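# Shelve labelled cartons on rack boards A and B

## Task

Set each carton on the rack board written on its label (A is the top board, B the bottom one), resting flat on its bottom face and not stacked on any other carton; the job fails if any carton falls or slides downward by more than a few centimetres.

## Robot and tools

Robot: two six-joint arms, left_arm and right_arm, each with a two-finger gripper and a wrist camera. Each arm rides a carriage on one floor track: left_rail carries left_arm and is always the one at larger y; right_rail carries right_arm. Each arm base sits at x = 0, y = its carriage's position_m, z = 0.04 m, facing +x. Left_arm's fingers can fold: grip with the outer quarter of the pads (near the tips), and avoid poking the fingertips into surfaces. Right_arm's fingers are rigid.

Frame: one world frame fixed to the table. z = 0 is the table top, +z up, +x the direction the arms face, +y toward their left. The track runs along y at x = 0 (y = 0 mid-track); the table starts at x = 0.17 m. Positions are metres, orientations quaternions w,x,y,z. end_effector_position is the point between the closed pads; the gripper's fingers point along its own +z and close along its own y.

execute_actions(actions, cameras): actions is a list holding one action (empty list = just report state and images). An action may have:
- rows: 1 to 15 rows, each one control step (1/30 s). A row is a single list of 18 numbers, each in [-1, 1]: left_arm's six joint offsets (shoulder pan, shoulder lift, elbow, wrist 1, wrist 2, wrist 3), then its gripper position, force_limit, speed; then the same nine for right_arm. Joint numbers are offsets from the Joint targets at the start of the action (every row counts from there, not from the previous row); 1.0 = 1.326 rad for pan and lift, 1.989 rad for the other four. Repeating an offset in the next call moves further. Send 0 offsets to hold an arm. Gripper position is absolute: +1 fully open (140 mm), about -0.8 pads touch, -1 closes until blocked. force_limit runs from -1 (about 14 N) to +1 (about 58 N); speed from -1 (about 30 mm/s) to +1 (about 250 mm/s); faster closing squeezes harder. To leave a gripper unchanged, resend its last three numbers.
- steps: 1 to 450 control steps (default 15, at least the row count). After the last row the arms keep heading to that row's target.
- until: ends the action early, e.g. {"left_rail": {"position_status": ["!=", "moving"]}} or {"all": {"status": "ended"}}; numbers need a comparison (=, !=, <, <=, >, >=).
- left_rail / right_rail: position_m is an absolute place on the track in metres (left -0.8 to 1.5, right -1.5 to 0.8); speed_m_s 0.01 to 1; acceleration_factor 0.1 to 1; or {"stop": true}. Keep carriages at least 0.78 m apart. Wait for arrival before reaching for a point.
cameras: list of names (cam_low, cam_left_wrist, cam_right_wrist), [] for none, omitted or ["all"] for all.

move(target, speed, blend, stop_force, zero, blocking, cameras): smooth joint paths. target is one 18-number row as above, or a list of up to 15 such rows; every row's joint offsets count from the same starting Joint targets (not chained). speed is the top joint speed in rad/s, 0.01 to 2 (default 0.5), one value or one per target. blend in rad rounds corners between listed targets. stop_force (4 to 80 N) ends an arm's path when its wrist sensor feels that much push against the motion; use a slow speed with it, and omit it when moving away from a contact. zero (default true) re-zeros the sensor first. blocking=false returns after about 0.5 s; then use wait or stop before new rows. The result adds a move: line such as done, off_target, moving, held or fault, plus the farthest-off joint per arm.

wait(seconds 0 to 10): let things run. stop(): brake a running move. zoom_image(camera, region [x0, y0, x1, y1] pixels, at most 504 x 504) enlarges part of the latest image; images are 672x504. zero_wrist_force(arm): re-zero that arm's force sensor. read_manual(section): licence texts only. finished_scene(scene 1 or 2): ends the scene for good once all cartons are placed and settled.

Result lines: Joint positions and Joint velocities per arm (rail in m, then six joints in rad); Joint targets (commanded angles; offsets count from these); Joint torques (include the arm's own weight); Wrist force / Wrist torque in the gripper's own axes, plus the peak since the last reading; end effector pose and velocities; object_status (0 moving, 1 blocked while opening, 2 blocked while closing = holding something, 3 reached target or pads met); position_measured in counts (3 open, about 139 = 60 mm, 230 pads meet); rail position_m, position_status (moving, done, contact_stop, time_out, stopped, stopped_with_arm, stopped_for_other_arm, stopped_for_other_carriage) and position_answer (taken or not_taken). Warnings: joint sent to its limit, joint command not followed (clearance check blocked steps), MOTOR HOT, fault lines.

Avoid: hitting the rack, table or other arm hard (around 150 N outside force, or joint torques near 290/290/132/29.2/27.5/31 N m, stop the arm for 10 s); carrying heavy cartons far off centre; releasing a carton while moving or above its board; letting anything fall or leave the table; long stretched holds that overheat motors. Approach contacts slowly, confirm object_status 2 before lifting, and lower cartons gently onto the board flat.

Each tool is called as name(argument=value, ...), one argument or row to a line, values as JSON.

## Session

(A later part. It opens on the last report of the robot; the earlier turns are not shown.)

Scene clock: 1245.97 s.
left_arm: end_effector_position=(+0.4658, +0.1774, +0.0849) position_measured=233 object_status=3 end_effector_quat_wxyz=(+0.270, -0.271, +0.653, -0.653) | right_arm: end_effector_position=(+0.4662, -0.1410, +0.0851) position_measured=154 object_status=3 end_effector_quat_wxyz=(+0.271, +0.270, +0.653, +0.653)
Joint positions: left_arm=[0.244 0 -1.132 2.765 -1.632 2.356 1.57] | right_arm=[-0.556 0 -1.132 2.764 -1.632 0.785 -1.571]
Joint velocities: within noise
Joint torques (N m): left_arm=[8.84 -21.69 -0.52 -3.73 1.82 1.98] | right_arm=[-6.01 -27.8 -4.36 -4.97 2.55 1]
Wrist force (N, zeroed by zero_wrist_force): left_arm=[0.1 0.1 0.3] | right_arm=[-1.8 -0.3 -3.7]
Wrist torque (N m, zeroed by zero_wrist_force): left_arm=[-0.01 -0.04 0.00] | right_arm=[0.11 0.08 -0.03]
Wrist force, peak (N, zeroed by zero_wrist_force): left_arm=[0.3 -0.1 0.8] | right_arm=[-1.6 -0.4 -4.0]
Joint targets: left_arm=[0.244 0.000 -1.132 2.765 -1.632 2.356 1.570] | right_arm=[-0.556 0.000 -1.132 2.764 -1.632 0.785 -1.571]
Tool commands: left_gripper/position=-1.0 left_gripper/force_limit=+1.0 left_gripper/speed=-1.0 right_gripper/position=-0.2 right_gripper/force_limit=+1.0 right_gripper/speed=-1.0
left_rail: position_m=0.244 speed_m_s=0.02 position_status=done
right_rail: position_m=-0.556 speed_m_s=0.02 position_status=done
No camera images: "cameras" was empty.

execute_actions(
  actions=[
    {"left_rail":{"position_m":0.224},"steps":120,"until":{"all":{"status":"ended"}}},
  ],
  cameras=["cam_left_wrist"],
)

execute_actions(
  actions=[
    {"left_rail":{"position_m":0.217},"steps":120,"until":{"all":{"status":"ended"}}},
  ],
  cameras=[],
)

Scene clock: 1253.80 s.
left_arm: end_effector_position=(+0.4659, +0.1577, +0.0849) position_measured=233 object_status=3 end_effector_quat_wxyz=(+0.270, -0.271, +0.653, -0.653) end_effector_velocity=(+0.000, +0.000, +0.000) end_effector_angular_velocity=(+0.000, +0.001, +0.001) | right_arm: end_effector_position=(+0.4663, -0.1413, +0.0851) position_measured=154 object_status=3 end_effector_quat_wxyz=(+0.271, +0.270, +0.653, +0.653)
Joint positions: left_arm=[0.224 0 -1.132 2.765 -1.632 2.355 1.57] | right_arm=[-0.556 0 -1.132 2.764 -1.632 0.785 -1.571]
Joint velocities: left_arm=[-0.001 0.001 0.001 0 0 0 0] | right_arm=[within noise]
Joint torques (N m): left_arm=[-25.36 -23.68 -8.6 -2.04 12.8 1.28] | right_arm=[10.62 -29.07 -5.77 -3.84 -8.93 1.14]
Wrist force (N, zeroed by zero_wrist_force): left_arm=[-41.4 -3.9 -43.9] | right_arm=[-33.0 2.8 -35.6]
Wrist torque (N m, zeroed by zero_wrist_force): left_arm=[0.08 -1.13 -0.04] | right_arm=[0.26 -0.34 -0.06]
Wrist force, peak (N, zeroed by zero_wrist_force): left_arm=[-41.4 -3.9 -43.9] | right_arm=[-33.2 2.2 -35.7]
Joint targets: left_arm=[0.224 0.000 -1.132 2.765 -1.632 2.356 1.570] | right_arm=[-0.556 0.000 -1.132 2.764 -1.632 0.785 -1.571]
Tool commands: left_gripper/position=-1.0 left_gripper/force_limit=+1.0 left_gripper/speed=-1.0 right_gripper/position=-0.2 right_gripper/force_limit=+1.0 right_gripper/speed=-1.0
left_rail: position_m=0.224 speed_m_s=0.02 position_status=done
right_rail: position_m=-0.556 speed_m_s=0.02 position_status=done
camera_calibration:
cam_left_wrist: T_world_to_cam=[[-0.0126549, 0.0138527, -0.999824, 0.0975708], [0.425493, 0.904934, 0.00715249, -0.345351], [0.904873, -0.425327, -0.0173461, -0.170253], [0, 0, 0, 1]] pos_world=[0.302237, 0.238754, 0.0970705]
Images, in order (width x height): cam_left_wrist 672x504.

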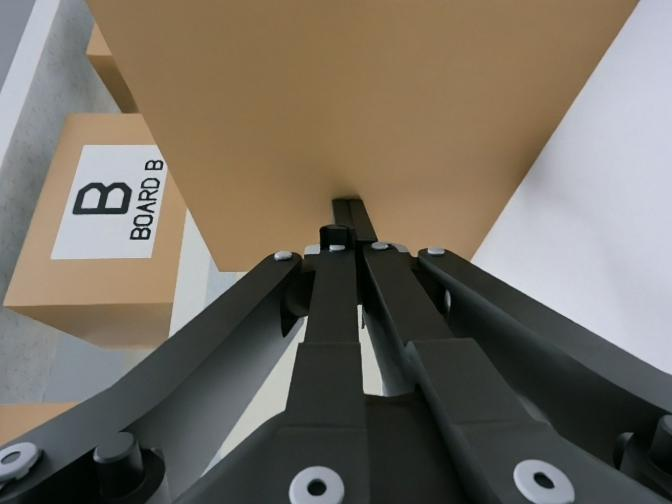

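Scene clock: 1264.17 s.
left_arm: end_effector_position=(+0.4664, +0.1561, +0.0849) position_measured=233 object_status=3 end_effector_quat_wxyz=(+0.271, -0.272, +0.653, -0.653) | right_arm: end_effector_position=(+0.4662, -0.1410, +0.0851) position_measured=154 object_status=3 end_effector_quat_wxyz=(+0.271, +0.270, +0.653, +0.653)
Joint positions: left_arm=[0.222 0.001 -1.132 2.765 -1.632 2.353 1.57] | right_arm=[-0.556 0 -1.132 2.764 -1.632 0.785 -1.571]
Joint velocities: within noise
Joint torques (N m): left_arm=[-32.2 -41.68 1.55 -2.26 15.03 -0.3] | right_arm=[21.79 -29.45 9.01 -1.6 -9.61 1.14]
Wrist force (N, zeroed by zero_wrist_force): left_arm=[-45.9 -1.7 -42.8] | right_arm=[-54.9 1.5 -45.6]
Wrist torque (N m, zeroed by zero_wrist_force): left_arm=[0.07 -1.43 -0.01] | right_arm=[0.26 -0.80 -0.10]
Wrist force, peak (N, zeroed by zero_wrist_force): left_arm=[-81.3 -6.4 -82.9] | right_arm=[-77.6 5.3 -77.8]
Joint targets: left_arm=[0.221 0.001 -1.132 2.765 -1.632 2.353 1.570] | right_arm=[-0.556 0.000 -1.132 2.764 -1.632 0.785 -1.571]
Tool commands: left_gripper/position=-1.0 left_gripper/force_limit=+1.0 left_gripper/speed=-1.0 right_gripper/position=-0.2 right_gripper/force_limit=+1.0 right_gripper/speed=-1.0
TORQUE FAULT: the external load on joint 6 (wrist 2) of the left arm reached its load limit, and that arm stopped for 10 seconds. A torque fault puts only its own arm into a fault stop. That arm's remaining commands of this call were not run. That arm's target is now where it stood when the stop ended, not its last command. That arm keeps its grip as last carried out and accepts commands again: back off and push less far. That arm stops again whenever a joint's load reaches its limit.
left_rail: position_m=0.222 position_m_goal=0.221 speed_m_s=0.02 position_status=stopped_with_arm position_answer=taken
right_rail: position_m=-0.556 speed_m_s=0.02 position_status=done
No camera images: "cameras" was empty.

execute_actions(
  actions=[
    {"rows":[[-0.0008,0,0,0,0.0015,0,-1,1,-1,0,0,0,0,0,0,-0.2,1,-1]],"left_rail":{"position_m":0.2225},"steps":40},
  ],
  cameras=[],
)

Scene clock: 1301.27 s.
left_arm: end_effector_position=(+0.4656, +0.1558, +0.0849) position_measured=233 object_status=3 end_effector_quat_wxyz=(+0.270, -0.271, +0.653, -0.653) end_effector_velocity=(+0.000, -0.001, +0.000) end_effector_angular_velocity=(+0.000, +0.000, +0.000) | right_arm: end_effector_position=(+0.4662, -0.1410, +0.0851) position_measured=154 object_status=3 end_effector_quat_wxyz=(+0.271, +0.270, +0.653, +0.653)
Joint positions: left_arm=[0.223 0 -1.132 2.765 -1.632 2.356 1.57] | right_arm=[-0.556 0 -1.132 2.764 -1.632 0.785 -1.571]
Joint velocities: left_arm=[-0.001 0 0 0 0 0 0.001] | right_arm=[within noise]
Joint torques (N m): left_arm=[-48.43 -39.64 0.89 -1.79 29.72 -0.41] | right_arm=[22.06 -31.09 8.97 -0.22 -9.29 1.35]
Wrist force (N, zeroed by zero_wrist_force): left_arm=[-56.9 -1.5 -47.4] | right_arm=[-51.1 1.8 -44.8]
Wrist torque (N m, zeroed by zero_wrist_force): left_arm=[-0.01 -1.73 0.00] | right_arm=[0.29 -0.76 -0.10]
Wrist force, peak (N, zeroed by zero_wrist_force): left_arm=[-56.9 -1.5 -47.4] | right_arm=[-55.5 0.6 -46.0]
Joint targets: left_arm=[0.223 0.000 -1.132 2.765 -1.632 2.356 1.570] | right_arm=[-0.556 0.000 -1.132 2.764 -1.632 0.785 -1.571]
left_rail: position_m=0.223 speed_m_s=0.02 position_status=done
right_rail: position_m=-0.556 speed_m_s=0.02 position_status=done
No camera images: "cameras" was empty.

execute_actions(
  actions=[
    {"left_rail":{"position_m":0.2229},"steps":20},
  ],
  cameras=[],
)

move(
  target=[
    [-0.0,-0.1828,-0.0029,0.1242,0,0,-1,1,-1,0,-0.1828,-0.0024,0.1242,0,0,-0.2,1,-1],
    [0,-0.3642,-0.0180,0.2603,0,0,-1,1,-1,0,-0.3642,-0.0175,0.2603,0,0,-0.2,1,-1],
  ],
  speed=0.12,
  blend=0.03,
)

Scene clock: 1312.23 s.
left_arm: end_effector_position=(+0.4656, +0.1560, +0.0849) position_measured=233 object_status=3 end_effector_quat_wxyz=(+0.270, -0.271, +0.653, -0.653) | right_arm: end_effector_position=(+0.4662, -0.1410, +0.0851) position_measured=154 object_status=3 end_effector_quat_wxyz=(+0.271, +0.270, +0.653, +0.653)
Joint positions: left_arm=[0.223 0 -1.132 2.765 -1.632 2.356 1.57] | right_arm=[-0.556 0 -1.132 2.764 -1.632 0.785 -1.571]
Joint velocities: within noise
Joint torques (N m): left_arm=[-46.7 -40.06 0.46 -2.18 27.15 -0.06] | right_arm=[20.86 -30.55 8.59 0.64 -9.33 0.95]
Wrist force (N, zeroed by zero_wrist_force): left_arm=[-52.6 0.0 -42.8] | right_arm=[-52.2 0.8 -46.0]
Wrist torque (N m, zeroed by zero_wrist_force): left_arm=[0.04 -1.61 0.00] | right_arm=[0.29 -0.68 -0.10]
Wrist force, peak (N, zeroed by zero_wrist_force): left_arm=[-59.2 -1.8 -51.6] | right_arm=[-52.2 1.5 -46.1]
Joint targets: left_arm=[0.223 0.000 -1.132 2.765 -1.632 2.356 1.570] | right_arm=[-0.556 0.000 -1.132 2.764 -1.632 0.785 -1.571]
Tool commands: left_gripper/position=-1.0 left_gripper/force_limit=+1.0 left_gripper/speed=-1.0 right_gripper/position=-0.2 right_gripper/force_limit=+1.0 right_gripper/speed=-1.0
left_rail: position_m=0.223 speed_m_s=0.02 position_status=done
right_rail: position_m=-0.556 speed_m_s=0.02 position_status=done
No camera images: "cameras" was empty.

Scene clock: 1317.00 s.
left_arm: end_effector_position=(+0.4658, +0.1561, +0.2000) position_measured=233 object_status=3 end_effector_quat_wxyz=(+0.270, -0.271, +0.653, -0.653) | right_arm: end_effector_position=(+0.4658, -0.1410, +0.2000) position_measured=154 object_status=3 end_effector_quat_wxyz=(+0.271, +0.270, +0.653, +0.653)
Joint positions: left_arm=[0.223 0 -1.615 2.729 -1.114 2.356 1.57] | right_arm=[-0.556 0 -1.615 2.729 -1.115 0.785 -1.571]
Joint velocities: within noise
Joint torques (N m): left_arm=[-29.83 -44.69 -40.46 -0.55 10.12 -0.44] | right_arm=[21.11 -35.96 -31.68 -0.57 -9.19 1.11]
Wrist force (N, zeroed by zero_wrist_force): left_arm=[-49.4 7.5 -47.5] | right_arm=[-51.3 -10.2 -47.8]
Wrist torque (N m, zeroed by zero_wrist_force): left_arm=[-0.25 -1.47 0.11] | right_arm=[0.31 -0.60 -0.42]
Wrist force, peak (N, zeroed by zero_wrist_force): left_arm=[-50.4 8.8 -47.9] | right_arm=[-52.1 -11.2 -48.2]
Joint targets: left_arm=[0.223 0.000 -1.615 2.729 -1.114 2.356 1.570] | right_arm=[-0.556 0.000 -1.615 2.729 -1.114 0.785 -1.571]
left_rail: position_m=0.223 speed_m_s=0.02 position_status=done
right_rail: position_m=-0.556 speed_m_s=0.02 position_status=done
move: done
camera_calibration:
cam_left_wrist: T_world_to_cam=[[-0.011649, 0.0138704, -0.999836, 0.212233], [0.426816, 0.904307, 0.00757239, -0.3453], [0.904263, -0.426658, -0.0164544, -0.1686], [0, 0, 0, 1]] pos_world=[0.302311, 0.237379, 0.212039]
cam_right_wrist: T_world_to_cam=[[0.00634736, -0.0246657, 0.999676, -0.199327], [0.453357, -0.890982, -0.0248624, -0.330058], [0.891307, 0.453367, 0.00552699, -0.176221], [0, 0, 0, 1]] pos_world=[0.307966, -0.2191, 0.19203]

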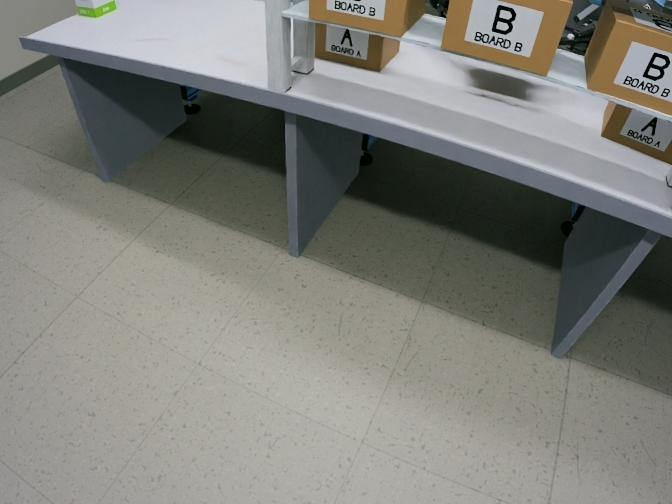

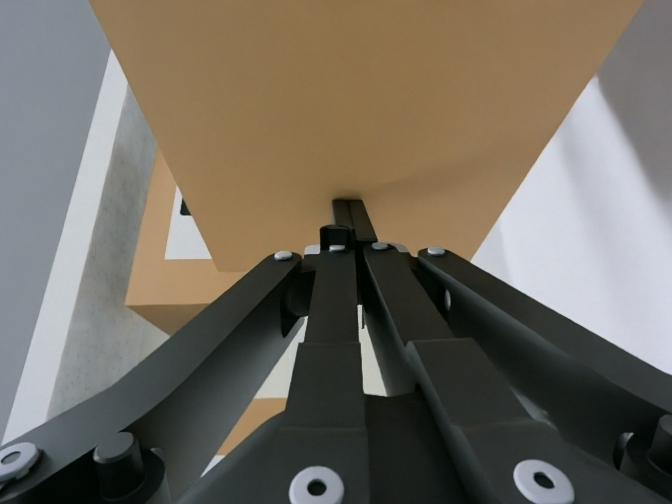

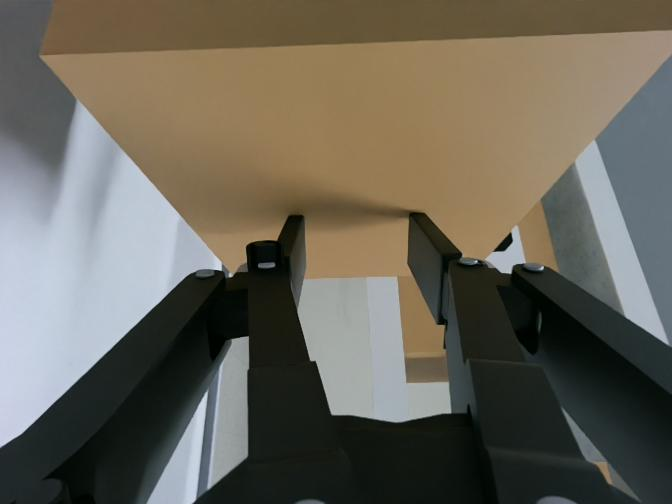

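move(
  target=[
    [0,-0.2803,-0.0730,0.2598,0,0,-1,1,-1,0,-0.2803,-0.0730,0.2598,0,0,-0.2,1,-1],
    [0,-0.3905,-0.1667,0.4270,0,0,-1,1,-1,0,-0.3905,-0.1667,0.4270,0,0,-0.2,1,-1],
    [0,-0.4197,-0.2748,0.5546,0,0,-1,1,-1,0,-0.4197,-0.2748,0.5546,0,0,-0.2,1,-1],
  ],
  speed=0.14,
  blend=0.03,
  cameras=["cam_low"],
)

Scene clock: 1333.80 s.
left_arm: end_effector_position=(+0.4660, +0.1560, +0.6000) position_measured=233 object_status=3 end_effector_quat_wxyz=(+0.270, -0.271, +0.653, -0.653) | right_arm: end_effector_position=(+0.4661, -0.1410, +0.5998) position_measured=154 object_status=3 end_effector_quat_wxyz=(+0.271, +0.270, +0.653, +0.653)
Joint positions: left_arm=[0.223 0 -2.171 2.183 -0.011 2.356 1.57] | right_arm=[-0.556 0 -2.171 2.183 -0.012 0.785 -1.571]
Joint velocities: within noise
Joint torques (N m): left_arm=[-22.45 -22.58 -70.2 -0.64 10.08 -0.15] | right_arm=[21.54 -13.31 -61.67 -0.21 -9.39 1.18]
Wrist force (N, zeroed by zero_wrist_force): left_arm=[-49.3 8.7 -47.6] | right_arm=[-51.4 -11.0 -47.0]
Wrist torque (N m, zeroed by zero_wrist_force): left_arm=[-0.21 -1.43 0.10] | right_arm=[0.36 -0.65 -0.42]
Wrist force, peak (N, zeroed by zero_wrist_force): left_arm=[-49.8 8.1 -47.8] | right_arm=[-51.9 -11.4 -47.6]
Joint targets: left_arm=[0.223 0.000 -2.171 2.182 -0.011 2.356 1.570] | right_arm=[-0.556 0.000 -2.171 2.183 -0.011 0.785 -1.571]
left_rail: position_m=0.223 speed_m_s=0.02 position_status=done
right_rail: position_m=-0.556 speed_m_s=0.02 position_status=done
move: done
Images, in order (width x height): cam_low 672x504.

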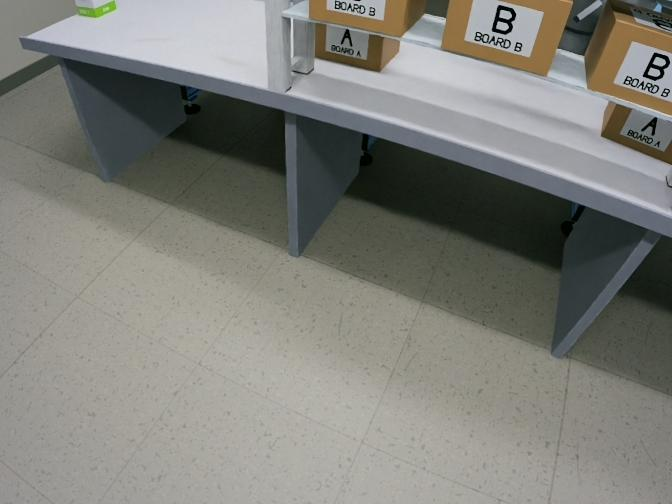

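move(
  target=[
    [0,0.1910,-0.0740,-0.0534,0,0,-1,1,-1,0,0.1910,-0.0740,-0.0534,0,0,-0.2,1,-1],
    [0,0.3708,-0.1554,-0.0918,0,0,-1,1,-1,0,0.3708,-0.1554,-0.0918,0,0,-0.2,1,-1],
  ],
  speed=0.12,
  blend=0.03,
)

Scene clock: 1342.93 s.
left_arm: end_effector_position=(+0.7349, +0.1560, +0.6000) position_measured=233 object_status=3 end_effector_quat_wxyz=(+0.270, -0.271, +0.653, -0.653) | right_arm: end_effector_position=(+0.7349, -0.1411, +0.5999) position_measured=154 object_status=3 end_effector_quat_wxyz=(+0.271, +0.270, +0.653, +0.653)
Joint positions: left_arm=[0.223 0 -1.68 1.874 -0.194 2.356 1.57] | right_arm=[-0.556 0 -1.68 1.874 -0.194 0.785 -1.571]
Joint velocities: within noise
Joint torques (N m): left_arm=[-33.35 -25.55 -70.06 -8.86 9.99 -0.55] | right_arm=[31.75 -36.71 -59.84 -9.16 -9.17 1.23]
Wrist force (N, zeroed by zero_wrist_force): left_arm=[-42.5 8.1 -40.9] | right_arm=[-44.2 -10.3 -40.7]
Wrist torque (N m, zeroed by zero_wrist_force): left_arm=[-0.29 -1.16 0.11] | right_arm=[0.19 -0.57 -0.31]
Wrist force, peak (N, zeroed by zero_wrist_force): left_arm=[-48.5 8.5 -48.8] | right_arm=[-50.7 -10.9 -48.6]
Joint targets: left_arm=[0.223 0.000 -1.680 1.873 -0.194 2.356 1.570] | right_arm=[-0.556 0.000 -1.680 1.874 -0.194 0.785 -1.571]
left_rail: position_m=0.223 speed_m_s=0.02 position_status=done
right_rail: position_m=-0.556 speed_m_s=0.02 position_status=done
move: done
camera_calibration:
cam_left_wrist: T_world_to_cam=[[-0.0116305, 0.0138701, -0.999836, 0.615305], [0.426802, 0.904313, 0.00758029, -0.463072], [0.90427, -0.426644, -0.0164374, -0.405343], [0, 0, 0, 1]] pos_world=[0.571336, 0.23729, 0.612051]
cam_right_wrist: T_world_to_cam=[[0.00632615, -0.0246658, 0.999676, -0.60084], [0.453349, -0.890987, -0.0248529, -0.442207], [0.891311, 0.453359, 0.0055457, -0.41827], [0, 0, 0, 1]] pos_world=[0.577084, -0.219194, 0.591974]

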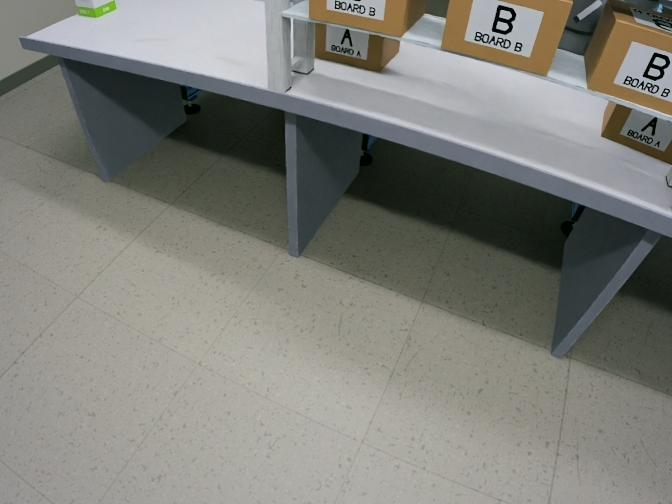

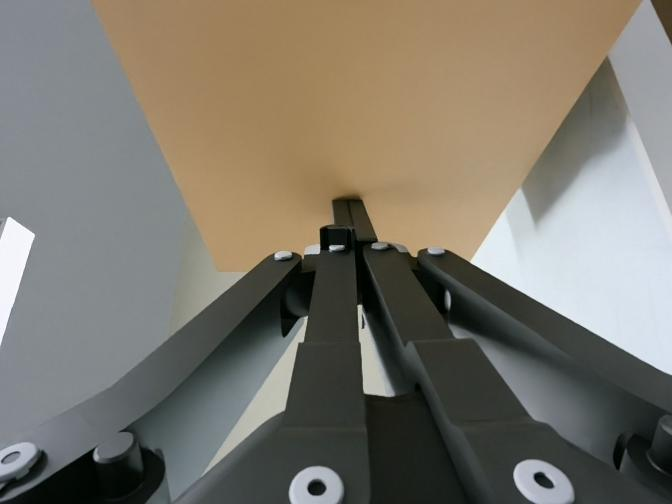

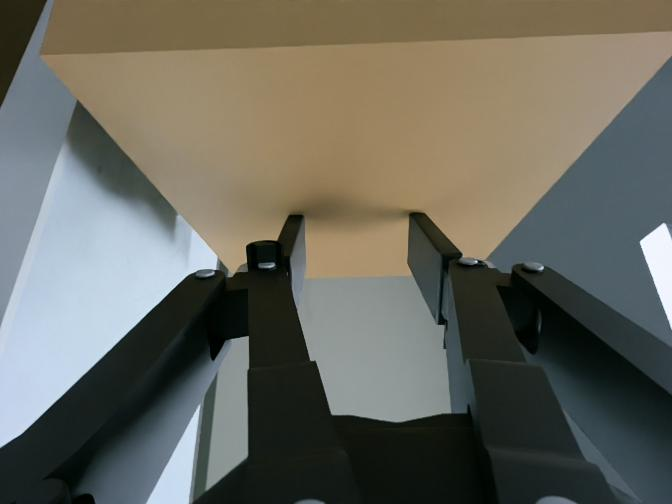

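move(
  target=[0,0.0126,0.0305,-0.0389,0,0,-1,1,-1,0,0.0126,0.0305,-0.0389,0,0,-0.2,1,-1],
  speed=0.03,
  stop_force=6,
  cameras=[],
)

Scene clock: 1351.63 s.
left_arm: end_effector_position=(+0.7353, +0.1560, +0.5685) position_measured=233 object_status=3 end_effector_quat_wxyz=(+0.270, -0.271, +0.653, -0.653) | right_arm: end_effector_position=(+0.7353, -0.1411, +0.5696) position_measured=154 object_status=3 end_effector_quat_wxyz=(+0.271, +0.270, +0.653, +0.653)
Joint positions: left_arm=[0.223 0 -1.667 1.919 -0.252 2.356 1.57] | right_arm=[-0.556 0 -1.668 1.917 -0.25 0.785 -1.571]
Joint velocities: within noise
Joint torques (N m): left_arm=[-46.77 -67.68 -64.5 -0.56 9.69 -0.49] | right_arm=[52.38 -57.42 -54.94 -1.11 -8.58 1.11]
Wrist force (N, zeroed by zero_wrist_force): left_arm=[-42.0 5.3 -41.9] | right_arm=[-43.9 -7.5 -41.7]
Wrist torque (N m, zeroed by zero_wrist_force): left_arm=[-0.24 -1.22 0.06] | right_arm=[0.64 -0.61 -0.09]
Wrist force, peak (N, zeroed by zero_wrist_force): left_arm=[-43.9 3.6 -41.4] | right_arm=[-44.5 -10.6 -40.7]
Joint targets: left_arm=[0.223 0.000 -1.667 1.919 -0.252 2.356 1.570] | right_arm=[-0.556 0.000 -1.668 1.917 -0.250 0.785 -1.571]
left_rail: position_m=0.223 speed_m_s=0.02 position_status=done
right_rail: position_m=-0.556 speed_m_s=0.02 position_status=done
move: contact (left_arm, right_arm); left_arm: the wrist 1 is farthest, 0.019 rad from its target; right_arm: the wrist 1 is farthest, 0.021 rad from its target
No camera images: "cameras" was empty.

move(
  target=[0,0.0006,0.0013,-0.0017,0,0,-1,1,-1,0,0.0009,0.0021,-0.0027,0,0,-0.2,1,-1],
  speed=0.03,
  cameras=[],
)

Scene clock: 1357.47 s.
left_arm: end_effector_position=(+0.7353, +0.1560, +0.5669) position_measured=233 object_status=3 end_effector_quat_wxyz=(+0.270, -0.270, +0.653, -0.654) | right_arm: end_effector_position=(+0.7353, -0.1411, +0.5669) position_measured=154 object_status=3 end_effector_quat_wxyz=(+0.271, +0.270, +0.653, +0.653)
Joint positions: left_arm=[0.223 0 -1.667 1.921 -0.255 2.356 1.57] | right_arm=[-0.556 0 -1.667 1.921 -0.255 0.785 -1.571]
Joint velocities: within noise
Joint torques (N m): left_arm=[-47.25 -11.61 -27.81 -0.94 10.66 -0.2] | right_arm=[51.81 -19.17 -23.3 -1.76 -8.91 1.32]
Wrist force (N, zeroed by zero_wrist_force): left_arm=[-45.5 -10.8 -35.5] | right_arm=[-45.4 14.3 -36.3]
Wrist torque (N m, zeroed by zero_wrist_force): left_arm=[0.13 -1.47 -0.15] | right_arm=[0.59 -0.80 0.61]
Wrist force, peak (N, zeroed by zero_wrist_force): left_arm=[-42.1 4.2 -42.6] | right_arm=[-44.0 -7.5 -41.8]
Joint targets: left_arm=[0.223 0.000 -1.666 1.921 -0.255 2.356 1.570] | right_arm=[-0.556 0.000 -1.667 1.922 -0.255 0.785 -1.571]
left_rail: position_m=0.223 speed_m_s=0.02 position_status=done
right_rail: position_m=-0.556 speed_m_s=0.02 position_status=done
move: done
No camera images: "cameras" was empty.

execute_actions(
  actions=[
    {"rows":[[0,-0.0003,-0.0006,0.0007,0,0,-1,1,-1,0,-0.0003,-0.0006,0.0007,0,0,-0.2,1,-1]],"steps":15},
  ],
  cameras=[],
)

execute_actions(
  actions=[
    {"left_rail":{"position_m":0.245},"right_rail":{"position_m":-0.577},"steps":70,"until":{"all":{"status":"ended"}}},
  ],
)

Scene clock: 1363.23 s.
left_arm: end_effector_position=(+0.7353, +0.1560, +0.5675) position_measured=233 object_status=3 end_effector_quat_wxyz=(+0.270, -0.271, +0.653, -0.653) | right_arm: end_effector_position=(+0.7353, -0.1411, +0.5676) position_measured=154 object_status=3 end_effector_quat_wxyz=(+0.271, +0.270, +0.653, +0.653)
Joint positions: left_arm=[0.223 0 -1.667 1.92 -0.254 2.356 1.57] | right_arm=[-0.556 0 -1.667 1.92 -0.254 0.785 -1.571]
Joint velocities: within noise
Joint torques (N m): left_arm=[-48.63 -61.15 -59.69 1.11 9.61 -0.11] | right_arm=[51.77 -47.73 -44.21 1.85 -8.86 1.07]
Wrist force (N, zeroed by zero_wrist_force): left_arm=[-42.8 -1.6 -39.1] | right_arm=[-44.6 8.2 -38.7]
Wrist torque (N m, zeroed by zero_wrist_force): left_arm=[-0.06 -1.32 -0.03] | right_arm=[0.75 -0.66 0.46]
Wrist force, peak (N, zeroed by zero_wrist_force): left_arm=[-45.7 -11.3 -35.8] | right_arm=[-45.3 13.9 -37.2]
Joint targets: left_arm=[0.223 0.000 -1.667 1.920 -0.254 2.356 1.570] | right_arm=[-0.556 0.000 -1.667 1.920 -0.254 0.785 -1.571]
left_rail: position_m=0.223 speed_m_s=0.02 position_status=done
right_rail: position_m=-0.556 speed_m_s=0.02 position_status=done
No camera images: "cameras" was empty.

Scene clock: 1364.63 s.
left_arm: end_effector_position=(+0.7353, +0.1781, +0.5676) position_measured=233 object_status=3 end_effector_quat_wxyz=(+0.270, -0.270, +0.653, -0.654) | right_arm: end_effector_position=(+0.7353, -0.1622, +0.5676) position_measured=154 object_status=3 end_effector_quat_wxyz=(+0.271, +0.270, +0.653, +0.653)
Joint positions: left_arm=[0.245 0 -1.667 1.92 -0.254 2.356 1.57] | right_arm=[-0.577 0 -1.667 1.92 -0.254 0.785 -1.571]
Joint velocities: within noise
Joint torques (N m): left_arm=[9.88 -59.97 -43.9 -3.39 -1.91 -0.32] | right_arm=[-14.57 -43.21 -35 -4.55 2.83 1.35]
Wrist force (N, zeroed by zero_wrist_force): left_arm=[0.2 -0.3 0.5] | right_arm=[-1.4 -0.1 0.9]
Wrist torque (N m, zeroed by zero_wrist_force): left_arm=[-0.09 -0.06 -0.01] | right_arm=[0.02 0.27 0.05]
Wrist force, peak (N, zeroed by zero_wrist_force): left_arm=[-43.0 -2.0 -39.2] | right_arm=[-44.6 8.4 -39.1]
Joint targets: left_arm=[0.245 0.000 -1.667 1.920 -0.254 2.356 1.570] | right_arm=[-0.577 0.000 -1.667 1.920 -0.254 0.785 -1.571]
Tool commands: left_gripper/position=-1.0 left_gripper/force_limit=+1.0 left_gripper/speed=-1.0 right_gripper/position=-0.2 right_gripper/force_limit=+1.0 right_gripper/speed=-1.0
left_rail: position_m=0.245 speed_m_s=0.02 position_status=done
right_rail: position_m=-0.577 speed_m_s=0.02 position_status=done
camera_calibration:
cam_left_wrist: T_world_to_cam=[[-0.0113096, 0.0138701, -0.99984, 0.582347], [0.426801, 0.904312, 0.00771717, -0.483146], [0.904275, -0.426646, -0.0161471, -0.397009], [0, 0, 0, 1]] pos_world=[0.571799, 0.259456, 0.579571]
cam_right_wrist: T_world_to_cam=[[0.00602772, -0.0246657, 0.999678, -0.568833], [0.453356, -0.890987, -0.0247175, -0.462042], [0.891309, 0.453358, 0.00581172, -0.409084], [0, 0, 0, 1]] pos_world=[0.577518, -0.240242, 0.559607]

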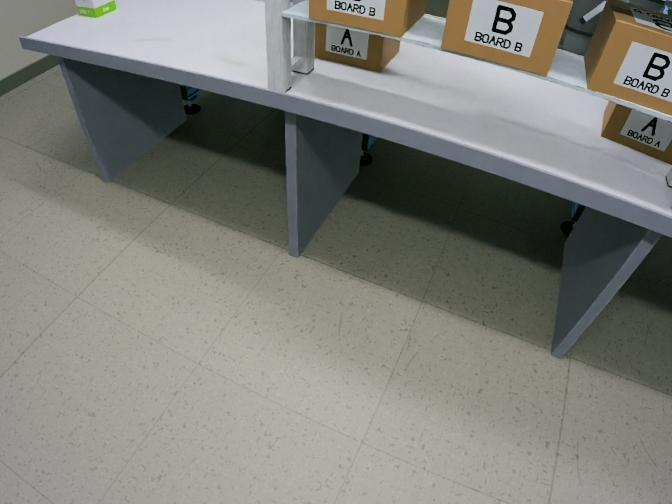

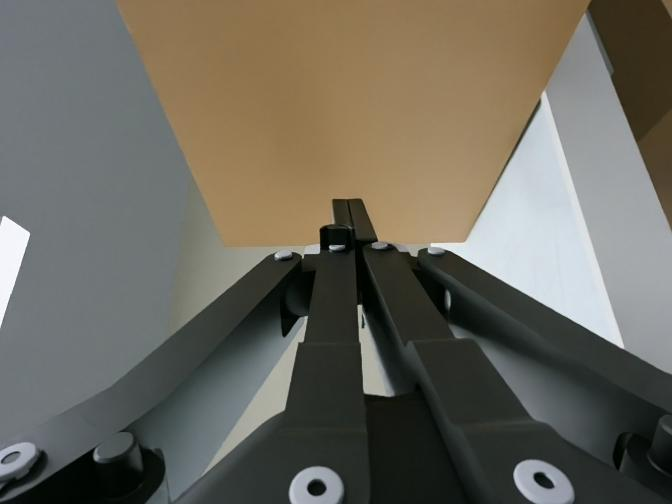

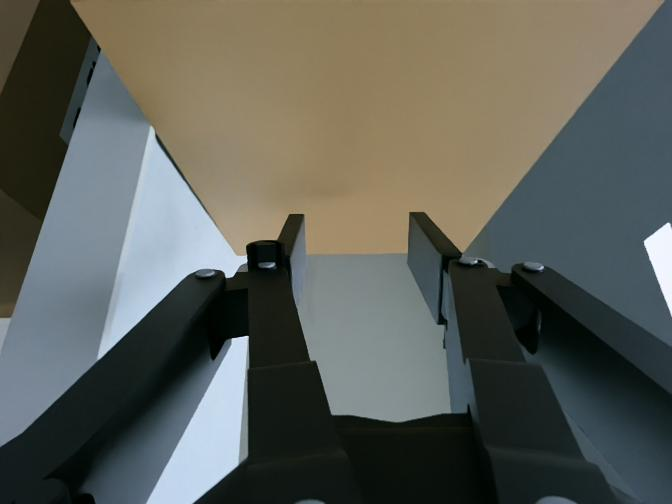

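move(
  target=[
    [0,-0.0847,0.0471,0.0099,0,0,-1,1,-1,0,-0.0847,0.0471,0.0099,0,0,-0.2,1,-1],
    [0,-0.2011,0.1007,0.0338,0,0,-1,1,-1,0,-0.2011,0.1007,0.0338,0,0,-0.2,1,-1],
  ],
  speed=0.15,
  blend=0.02,
  cameras=[],
)

execute_actions(
  actions=[
    {"right_rail":{"position_m":-0.84,"speed_m_s":0.2},"steps":120,"until":{"all":{"status":"ended"}}},
  ],
  cameras=[],
)

execute_actions(
  actions=[
    {"left_rail":{"position_m":0.099,"speed_m_s":0.2},"steps":120,"until":{"all":{"status":"ended"}}},
  ],
  cameras=["cam_left_wrist"],
)

Scene clock: 1380.00 s.
left_arm: end_effector_position=(+0.5850, +0.1781, +0.5673) position_measured=233 object_status=3 end_effector_quat_wxyz=(+0.270, -0.271, +0.653, -0.653) | right_arm: end_effector_position=(+0.5850, -0.1621, +0.5673) position_measured=154 object_status=3 end_effector_quat_wxyz=(+0.270, +0.270, +0.653, +0.653)
Joint positions: left_arm=[0.245 0 -1.933 2.12 -0.187 2.356 1.57] | right_arm=[-0.577 0 -1.933 2.12 -0.187 0.785 -1.571]
Joint velocities: within noise
Joint torques (N m): left_arm=[10.36 -36.16 -39.15 1.24 -1.59 -0.19] | right_arm=[-10.22 -28.14 -34.81 1.2 2.87 1.27]
Wrist force (N, zeroed by zero_wrist_force): left_arm=[0.3 0.0 0.4] | right_arm=[-1.4 -0.4 0.9]
Wrist torque (N m, zeroed by zero_wrist_force): left_arm=[-0.03 -0.09 -0.01] | right_arm=[-0.08 0.30 0.03]
Wrist force, peak (N, zeroed by zero_wrist_force): left_arm=[1.0 0.0 -0.3] | right_arm=[-2.0 0.3 1.5]
Joint targets: left_arm=[0.245 0.000 -1.933 2.121 -0.187 2.356 1.570] | right_arm=[-0.577 0.000 -1.934 2.121 -0.187 0.785 -1.571]
left_rail: position_m=0.245 speed_m_s=0.02 position_status=done
right_rail: position_m=-0.577 speed_m_s=0.02 position_status=done
move: done
No camera images: "cameras" was empty.

Scene clock: 1381.90 s.
left_arm: end_effector_position=(+0.5849, +0.1781, +0.5673) position_measured=233 object_status=3 end_effector_quat_wxyz=(+0.270, -0.271, +0.653, -0.653) | right_arm: end_effector_position=(+0.5849, -0.4250, +0.5673) position_measured=154 object_status=3 end_effector_quat_wxyz=(+0.270, +0.270, +0.653, +0.653) end_effector_velocity=(+0.001, -0.001, -0.001) end_effector_angular_velocity=(-0.001, +0.000, -0.001)
Joint positions: left_arm=[0.245 0 -1.933 2.121 -0.187 2.356 1.57] | right_arm=[-0.84 0 -1.934 2.121 -0.187 0.785 -1.571]
Joint velocities: left_arm=[within noise] | right_arm=[-0.001 0 0.001 0 -0.001 0.001 -0.001]
Joint torques (N m): left_arm=[10.79 -36.09 -42.22 0.21 -1.56 -0.08] | right_arm=[-7.33 -26.46 -38.73 0.79 2.78 1.24]
Wrist force (N, zeroed by zero_wrist_force): left_arm=[0.2 -0.3 0.3] | right_arm=[-1.5 -0.1 0.7]
Wrist torque (N m, zeroed by zero_wrist_force): left_arm=[-0.08 -0.06 -0.01] | right_arm=[-0.05 0.32 0.03]
Wrist force, peak (N, zeroed by zero_wrist_force): left_arm=[0.2 -0.5 0.8] | right_arm=[0.4 -0.2 2.5]
Joint targets: left_arm=[0.245 0.000 -1.933 2.121 -0.187 2.356 1.570] | right_arm=[-0.840 0.000 -1.934 2.121 -0.187 0.785 -1.571]
Tool commands: left_gripper/position=-1.0 left_gripper/force_limit=+1.0 left_gripper/speed=-1.0 right_gripper/position=-0.2 right_gripper/force_limit=+1.0 right_gripper/speed=-1.0
left_rail: position_m=0.245 speed_m_s=0.02 position_status=done
right_rail: position_m=-0.840 speed_m_s=0.20 position_status=done
No camera images: "cameras" was empty.

Scene clock: 1383.20 s.
left_arm: end_effector_position=(+0.5849, +0.0323, +0.5673) position_measured=233 object_status=3 end_effector_quat_wxyz=(+0.270, -0.271, +0.653, -0.653) end_effector_velocity=(+0.000, -0.002, +0.001) end_effector_angular_velocity=(+0.001, -0.002, -0.001) | right_arm: end_effector_position=(+0.5849, -0.4251, +0.5673) position_measured=154 object_status=3 end_effector_quat_wxyz=(+0.270, +0.270, +0.653, +0.653)
Joint positions: left_arm=[0.099 0 -1.933 2.121 -0.187 2.356 1.57] | right_arm=[-0.84 0 -1.934 2.121 -0.187 0.785 -1.571]
Joint velocities: left_arm=[-0.001 -0.001 0 -0.001 0 -0.001 0.001] | right_arm=[within noise]
Joint torques (N m): left_arm=[10.22 -35.62 -43.48 0.04 -1.61 -0.28] | right_arm=[-5.89 -26.21 -41.34 0.5 2.7 1.4]
Wrist force (N, zeroed by zero_wrist_force): left_arm=[0.0 -0.3 0.5] | right_arm=[-1.6 -0.3 0.7]
Wrist torque (N m, zeroed by zero_wrist_force): left_arm=[-0.09 -0.03 -0.01] | right_arm=[-0.06 0.32 0.03]
Wrist force, peak (N, zeroed by zero_wrist_force): left_arm=[1.3 -0.2 1.5] | right_arm=[-1.7 -0.2 0.8]
Joint targets: left_arm=[0.099 0.000 -1.933 2.121 -0.187 2.356 1.570] | right_arm=[-0.840 0.000 -1.934 2.121 -0.187 0.785 -1.571]
Tool commands: left_gripper/position=-1.0 left_gripper/force_limit=+1.0 left_gripper/speed=-1.0 right_gripper/position=-0.2 right_gripper/force_limit=+1.0 right_gripper/speed=-1.0
left_rail: position_m=0.099 speed_m_s=0.20 position_status=done
right_rail: position_m=-0.840 speed_m_s=0.20 position_status=done
camera_calibration:
cam_left_wrist: T_world_to_cam=[[-0.0121871, 0.0138703, -0.99983, 0.582909], [0.426806, 0.904313, 0.00734284, -0.286814], [0.904261, -0.426644, -0.0169409, -0.322761], [0, 0, 0, 1]] pos_world=[0.421378, 0.11358, 0.579448]
Images, in order (width x height): cam_left_wrist 672x504.

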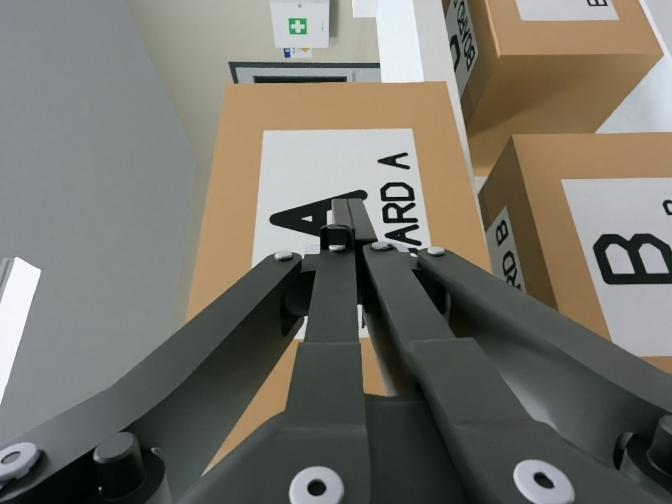

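move(
  target=[
    [0,0.0626,-0.0273,-0.0144,0,0,-1,1,-1,0,0,0,0,0,0,-0.2,1,-1],
    [0,0.1270,-0.0591,-0.0256,0,0,-1,1,-1,0,0,0,0,0,0,-0.2,1,-1],
  ],
  speed=0.06,
  blend=0.02,
  cameras=["cam_left_wrist","cam_right_wrist"],
)

Scene clock: 1391.60 s.
left_arm: end_effector_position=(+0.6777, +0.0321, +0.5673) position_measured=233 object_status=3 end_effector_quat_wxyz=(+0.270, -0.271, +0.653, -0.653) | right_arm: end_effector_position=(+0.5849, -0.4251, +0.5673) position_measured=154 object_status=3 end_effector_quat_wxyz=(+0.270, +0.270, +0.653, +0.653)
Joint positions: left_arm=[0.099 0 -1.765 2.003 -0.238 2.356 1.57] | right_arm=[-0.84 0 -1.934 2.121 -0.187 0.785 -1.571]
Joint velocities: within noise
Joint torques (N m): left_arm=[7.74 -10.63 -62.79 -6.39 -0.83 -0.22] | right_arm=[6.07 -25.16 -48.96 -1.24 2.83 1.32]
Wrist force (N, zeroed by zero_wrist_force): left_arm=[3.3 0.6 -3.5] | right_arm=[-1.4 -0.2 0.9]
Wrist torque (N m, zeroed by zero_wrist_force): left_arm=[-0.07 0.15 -0.02] | right_arm=[-0.07 0.29 0.03]
Wrist force, peak (N, zeroed by zero_wrist_force): left_arm=[3.8 -1.1 -6.3] | right_arm=[-1.5 -0.3 1.2]
Joint targets: left_arm=[0.099 0.000 -1.765 2.003 -0.238 2.356 1.570] | right_arm=[-0.840 0.000 -1.934 2.121 -0.187 0.785 -1.571]
left_rail: position_m=0.099 speed_m_s=0.20 position_status=done
right_rail: position_m=-0.840 speed_m_s=0.20 position_status=done
move: done; blend cut to 0 rad at target 1
camera_calibration:
cam_left_wrist: T_world_to_cam=[[-0.0120962, 0.0138702, -0.999831, 0.583942], [0.426804, 0.904314, 0.00738159, -0.326296], [0.904263, -0.426642, -0.0168586, -0.406826], [0, 0, 0, 1]] pos_world=[0.514205, 0.113405, 0.579393]
cam_right_wrist: T_world_to_cam=[[0.00686705, -0.0246661, 0.999672, -0.574645], [0.453332, -0.890989, -0.0250985, -0.627872], [0.891315, 0.453355, 0.00506346, -0.155408], [0, 0, 0, 1]] pos_world=[0.427098, -0.503146, 0.559485]
Images, in order (width x height): cam_left_wrist 672x504, cam_right_wrist 672x504.

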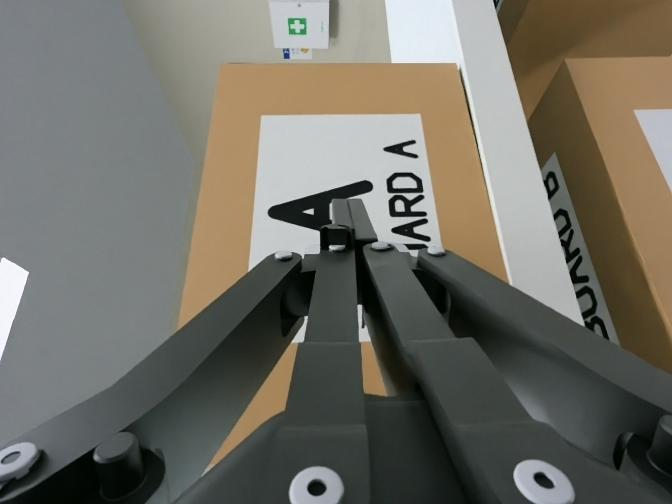

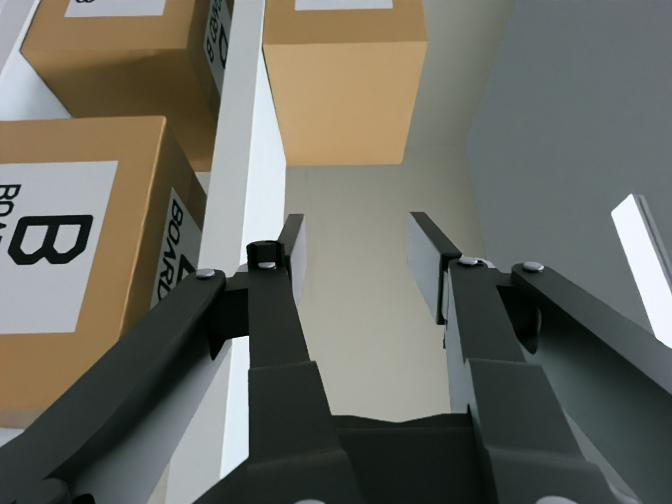

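move(
  target=[0.0,-0.2339,0.0692,0.0867,0,0,-1,1,-1,0,-0.1066,0.0098,0.0613,0,0,-0.2,1,-1],
  speed=0.3,
  cameras=[],
)

execute_actions(
  actions=[
    {"right_rail":{"position_m":-1.115},"steps":120,"until":{"all":{"status":"ended"}}},
  ],
  cameras=[],
)

execute_actions(
  actions=[
    {"left_rail":{"position_m":-0.235},"steps":140,"until":{"all":{"status":"ended"}}},
  ],
  cameras=["cam_left_wrist","cam_right_wrist"],
)

Scene clock: 1407.00 s.
left_arm: end_effector_position=(+0.5151, +0.0321, +0.5998) position_measured=233 object_status=3 end_effector_quat_wxyz=(+0.270, -0.271, +0.653, -0.653) | right_arm: end_effector_position=(+0.5152, -0.4250, +0.6000) position_measured=154 object_status=3 end_effector_quat_wxyz=(+0.270, +0.271, +0.653, +0.653)
Joint positions: left_arm=[0.099 0 -2.075 2.14 -0.065 2.356 1.57] | right_arm=[-0.84 0 -2.075 2.14 -0.065 0.785 -1.571]
Joint velocities: within noise
Joint torques (N m): left_arm=[8.39 -26.69 -40.53 1.18 0.26 0.05] | right_arm=[11.24 -15.38 -35.82 1.27 2.74 1.21]
Wrist force (N, zeroed by zero_wrist_force): left_arm=[0.1 -0.1 0.5] | right_arm=[-1.3 -0.1 1.1]
Wrist torque (N m, zeroed by zero_wrist_force): left_arm=[-0.05 -0.04 0.00] | right_arm=[0.01 0.27 0.00]
Wrist force, peak (N, zeroed by zero_wrist_force): left_arm=[4.0 1.3 -3.8] | right_arm=[-2.0 -0.9 1.4]
Joint targets: left_arm=[0.099 0.000 -2.075 2.141 -0.065 2.356 1.570] | right_arm=[-0.840 0.000 -2.075 2.140 -0.065 0.785 -1.571]
left_rail: position_m=0.099 speed_m_s=0.20 position_status=done
right_rail: position_m=-0.840 speed_m_s=0.20 position_status=done
move: done
No camera images: "cameras" was empty.

Scene clock: 1408.97 s.
left_arm: end_effector_position=(+0.5149, +0.0321, +0.5998) position_measured=233 object_status=3 end_effector_quat_wxyz=(+0.270, -0.271, +0.653, -0.653) | right_arm: end_effector_position=(+0.5151, -0.6999, +0.6000) position_measured=154 object_status=3 end_effector_quat_wxyz=(+0.270, +0.271, +0.653, +0.653) end_effector_velocity=(+0.001, -0.002, +0.000) end_effector_angular_velocity=(+0.000, +0.000, -0.001)
Joint positions: left_arm=[0.099 0 -2.075 2.141 -0.065 2.356 1.57] | right_arm=[-1.115 0 -2.075 2.14 -0.065 0.785 -1.571]
Joint velocities: left_arm=[within noise] | right_arm=[-0.001 -0.002 0.001 0 0 0 0]
Joint torques (N m): left_arm=[8.94 -25.86 -42.49 0.63 0.91 0.26] | right_arm=[11.26 -15.41 -40.15 0.46 2.47 1.39]
Wrist force (N, zeroed by zero_wrist_force): left_arm=[0.2 0.0 0.6] | right_arm=[-1.3 -0.1 0.8]
Wrist torque (N m, zeroed by zero_wrist_force): left_arm=[-0.03 -0.05 -0.01] | right_arm=[0.00 0.26 0.00]
Wrist force, peak (N, zeroed by zero_wrist_force): left_arm=[0.2 -0.2 0.8] | right_arm=[-2.7 0.0 -0.3]
Joint targets: left_arm=[0.099 0.000 -2.075 2.141 -0.065 2.356 1.570] | right_arm=[-1.115 0.000 -2.075 2.140 -0.065 0.785 -1.571]
Tool commands: left_gripper/position=-1.0 left_gripper/force_limit=+1.0 left_gripper/speed=-1.0 right_gripper/position=-0.2 right_gripper/force_limit=+1.0 right_gripper/speed=-1.0
left_rail: position_m=0.099 speed_m_s=0.20 position_status=done
right_rail: position_m=-1.115 speed_m_s=0.20 position_status=done
No camera images: "cameras" was empty.

Scene clock: 1411.20 s.
left_arm: end_effector_position=(+0.5149, -0.3017, +0.5998) position_measured=233 object_status=3 end_effector_quat_wxyz=(+0.270, -0.271, +0.653, -0.653) end_effector_velocity=(+0.000, -0.001, +0.001) end_effector_angular_velocity=(+0.000, -0.001, +0.000) | right_arm: end_effector_position=(+0.5151, -0.7000, +0.6000) position_measured=154 object_status=3 end_effector_quat_wxyz=(+0.270, +0.271, +0.653, +0.653)
Joint positions: left_arm=[-0.235 0 -2.075 2.141 -0.065 2.356 1.57] | right_arm=[-1.115 0 -2.075 2.14 -0.065 0.785 -1.571]
Joint velocities: left_arm=[-0.001 0 0 -0.002 0 0.001 -0.001] | right_arm=[within noise]
Joint torques (N m): left_arm=[8.41 -24.11 -46.31 -0.07 1.45 -0.06] | right_arm=[9.69 -16.03 -43.59 0.1 2.63 1.2]
Wrist force (N, zeroed by zero_wrist_force): left_arm=[0.2 -0.2 0.6] | right_arm=[-1.3 -0.3 0.7]
Wrist torque (N m, zeroed by zero_wrist_force): left_arm=[-0.09 -0.05 0.00] | right_arm=[-0.03 0.26 0.00]
Wrist force, peak (N, zeroed by zero_wrist_force): left_arm=[1.1 -0.2 1.5] | right_arm=[-1.5 0.0 1.0]
Joint targets: left_arm=[-0.235 0.000 -2.075 2.141 -0.065 2.356 1.570] | right_arm=[-1.115 0.000 -2.075 2.140 -0.065 0.785 -1.571]
Tool commands: left_gripper/position=-1.0 left_gripper/force_limit=+1.0 left_gripper/speed=-1.0 right_gripper/position=-0.2 right_gripper/force_limit=+1.0 right_gripper/speed=-1.0
left_rail: position_m=-0.235 speed_m_s=0.20 position_status=done
right_rail: position_m=-1.115 speed_m_s=0.20 position_status=done
camera_calibration:
cam_left_wrist: T_world_to_cam=[[-0.0120534, 0.0138703, -0.999831, 0.619127], [0.426803, 0.904314, 0.00739988, 0.0447951], [0.904264, -0.426642, -0.0168199, -0.401498], [0, 0, 0, 1]] pos_world=[0.351404, -0.220392, 0.611938]
cam_right_wrist: T_world_to_cam=[[0.00694099, -0.0246662, 0.999672, -0.613655], [0.453333, -0.890987, -0.0251321, -0.840398], [0.891314, 0.453359, 0.00499768, 0.031323], [0, 0, 0, 1]] pos_world=[0.357321, -0.77812, 0.592176]
Images, in order (width x height): cam_left_wrist 672x504, cam_right_wrist 672x504.

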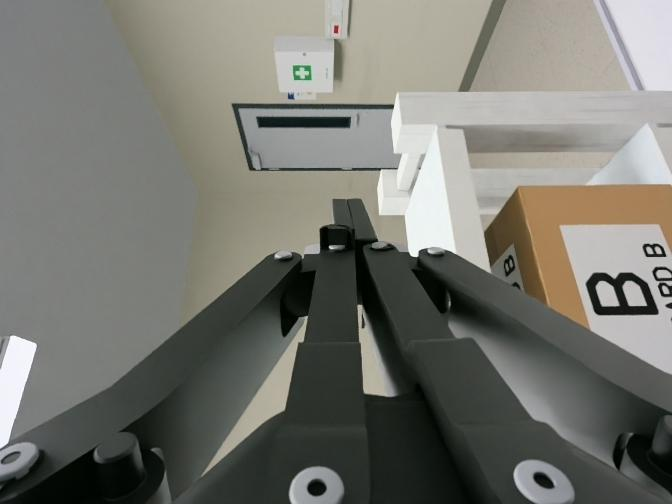

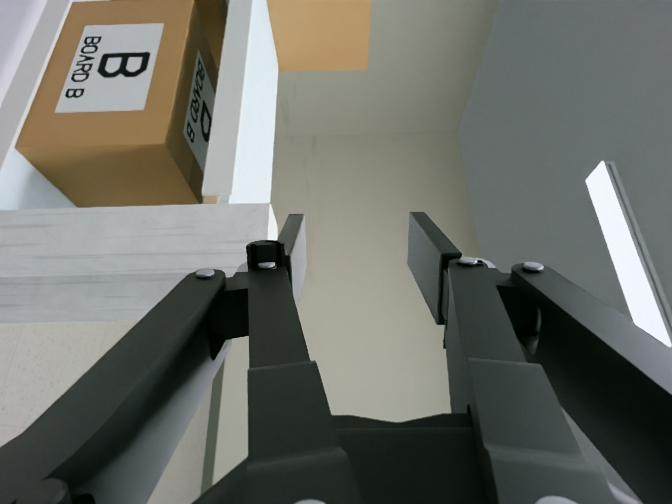

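move(
  target=[
    [0,0.1550,0.1914,-0.2947,0,0,-1,1,-1,0,0.1550,0.1914,-0.2947,0,0,-0.2,1,-1],
    [0,0.4081,0.2557,-0.5277,0,0,-1,1,-1,0,0.4081,0.2557,-0.5277,0,0,-0.2,1,-1],
  ],
  speed=0.3,
  blend=0.05,
  cameras=["cam_left_wrist","cam_right_wrist"],
)

Scene clock: 1421.90 s.
left_arm: end_effector_position=(+0.5148, -0.3019, +0.1999) position_measured=233 object_status=3 end_effector_quat_wxyz=(+0.270, -0.271, +0.653, -0.653) | right_arm: end_effector_position=(+0.5151, -0.7000, +0.1999) position_measured=154 object_status=3 end_effector_quat_wxyz=(+0.270, +0.271, +0.653, +0.653)
Joint positions: left_arm=[-0.235 0 -1.534 2.649 -1.114 2.356 1.57] | right_arm=[-1.115 0 -1.534 2.649 -1.114 0.785 -1.571]
Joint velocities: within noise
Joint torques (N m): left_arm=[8.96 -8.1 -12.48 -5.36 1.47 0.27] | right_arm=[9.29 -13.63 -10.51 -6.91 2.6 0.77]
Wrist force (N, zeroed by zero_wrist_force): left_arm=[0.2 -0.3 0.2] | right_arm=[-1.1 -0.2 0.7]
Wrist torque (N m, zeroed by zero_wrist_force): left_arm=[-0.11 -0.06 0.00] | right_arm=[-0.02 0.25 0.07]
Wrist force, peak (N, zeroed by zero_wrist_force): left_arm=[0.3 -2.3 -0.2] | right_arm=[-1.6 -0.6 1.3]
Joint targets: left_arm=[-0.235 0.000 -1.534 2.649 -1.115 2.356 1.570] | right_arm=[-1.115 0.000 -1.534 2.649 -1.114 0.785 -1.571]
left_rail: position_m=-0.235 speed_m_s=0.20 position_status=done
right_rail: position_m=-1.115 speed_m_s=0.20 position_status=done
move: done
camera_calibration:
cam_left_wrist: T_world_to_cam=[[-0.0121552, 0.0138702, -0.99983, 0.219342], [0.426806, 0.904313, 0.00735631, 0.0479681], [0.904261, -0.426644, -0.016912, -0.408136], [0, 0, 0, 1]] pos_world=[0.351255, -0.220549, 0.212049]
cam_right_wrist: T_world_to_cam=[[0.00704196, -0.0246662, 0.999671, -0.213774], [0.453331, -0.890987, -0.0251779, -0.850431], [0.891314, 0.453359, 0.00490766, 0.0333608], [0, 0, 0, 1]] pos_world=[0.357297, -0.77812, 0.192128]
Images, in order (width x height): cam_left_wrist 672x504, cam_right_wrist 672x504.

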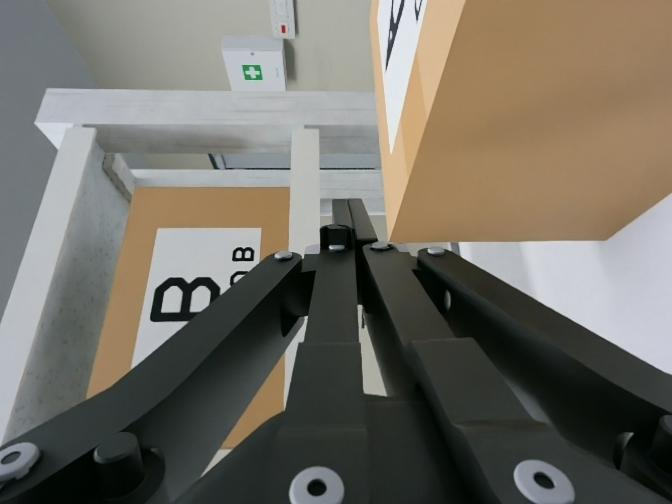

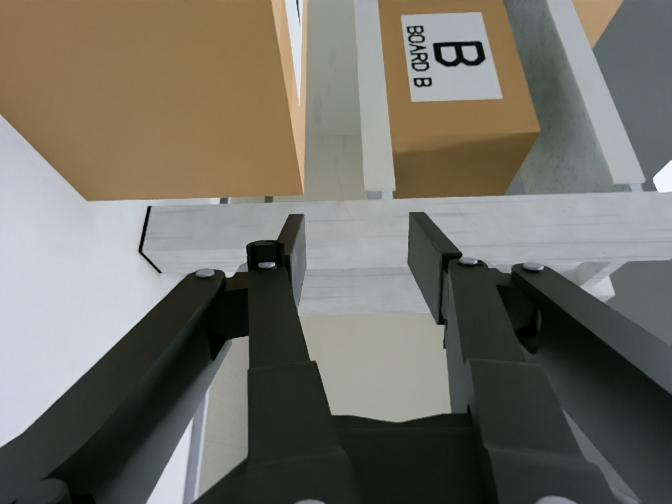

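move(
  target=[
    [0,0.1510,0.0128,-0.1135,0,0,-1,1,-1,0,0.1510,0.0128,-0.1135,0,0,-0.2,1,-1],
    [0,0.3008,0.0149,-0.2154,0,0,-1,1,-1,0,0.3008,0.0149,-0.2154,0,0,-0.2,1,-1],
  ],
  speed=0.2,
  blend=0.03,
  cameras=[],
)

zero_wrist_force(
  arm="left_arm",
)

zero_wrist_force(
  arm="right_arm",
)

execute_actions(
  actions=[
    {"left_rail":{"position_m":-0.258,"speed_m_s":0.04},"right_rail":{"position_m":-1.062,"speed_m_s":0.04},"steps":70,"until":{"all":{"status":"ended"}}},
  ],
  cameras=["cam_left_wrist","cam_right_wrist"],
)

Scene clock: 1453.60 s.
left_arm: end_effector_position=(+0.5165, -0.3019, +0.1057) position_measured=233 object_status=3 end_effector_quat_wxyz=(+0.271, -0.270, +0.653, -0.654) | right_arm: end_effector_position=(+0.5158, -0.7000, +0.0927) position_measured=154 object_status=3 end_effector_quat_wxyz=(+0.270, +0.271, +0.653, +0.653)
Joint positions: left_arm=[-0.235 0 -1.208 2.677 -1.472 2.356 1.57] | right_arm=[-1.115 0 -1.164 2.678 -1.513 0.785 -1.571]
Joint velocities: within noise
Joint torques (N m): left_arm=[0.59 -35.08 -6.9 -1.94 -0.18 0.13] | right_arm=[3.65 -32.07 -10.11 -3.61 2.45 0.89]
Wrist force (N, zeroed by zero_wrist_force): left_arm=[-0.1 0.1 0.7] | right_arm=[-1.5 0.2 0.6]
Wrist torque (N m, zeroed by zero_wrist_force): left_arm=[0.00 0.01 0.00] | right_arm=[0.09 0.33 0.02]
Wrist force, peak (N, zeroed by zero_wrist_force): left_arm=[-0.3 1.8 0.0] | right_arm=[-1.9 0.2 0.9]
Joint targets: left_arm=[-0.235 0.000 -1.208 2.677 -1.472 2.356 1.570] | right_arm=[-1.115 0.000 -1.164 2.678 -1.513 0.785 -1.571]
Tool commands: left_gripper/position=-1.0 left_gripper/force_limit=+1.0 left_gripper/speed=-1.0 right_gripper/position=-0.2 right_gripper/force_limit=+1.0 right_gripper/speed=-1.0
FORCE FAULT: contact force on the left arm reached its limit, and that arm stopped for 10 seconds. The contact can be on any part of that arm, not only on its tool. That arm's remaining commands of this call were not run. That arm's target is now where it stood when the stop ended, not its last command. That arm accepts commands again.
left_rail: position_m=-0.235 speed_m_s=0.20 position_status=done
right_rail: position_m=-1.115 speed_m_s=0.20 position_status=done
move: fault (left_arm), off_target (right_arm; braked at the fault stop of left_arm); path passed 1 of 2 targets; left_arm: the shoulder lift is farthest, 0.073 rad from its target; right_arm: the wrist 1 is farthest, 0.029 rad from its target
No camera images: "cameras" was empty.

Wrist force sensor zeroed.

Wrist force sensor zeroed.

not run: an earlier result of this reply reported a stop or a fault. Calls in your next reply go to the robot.


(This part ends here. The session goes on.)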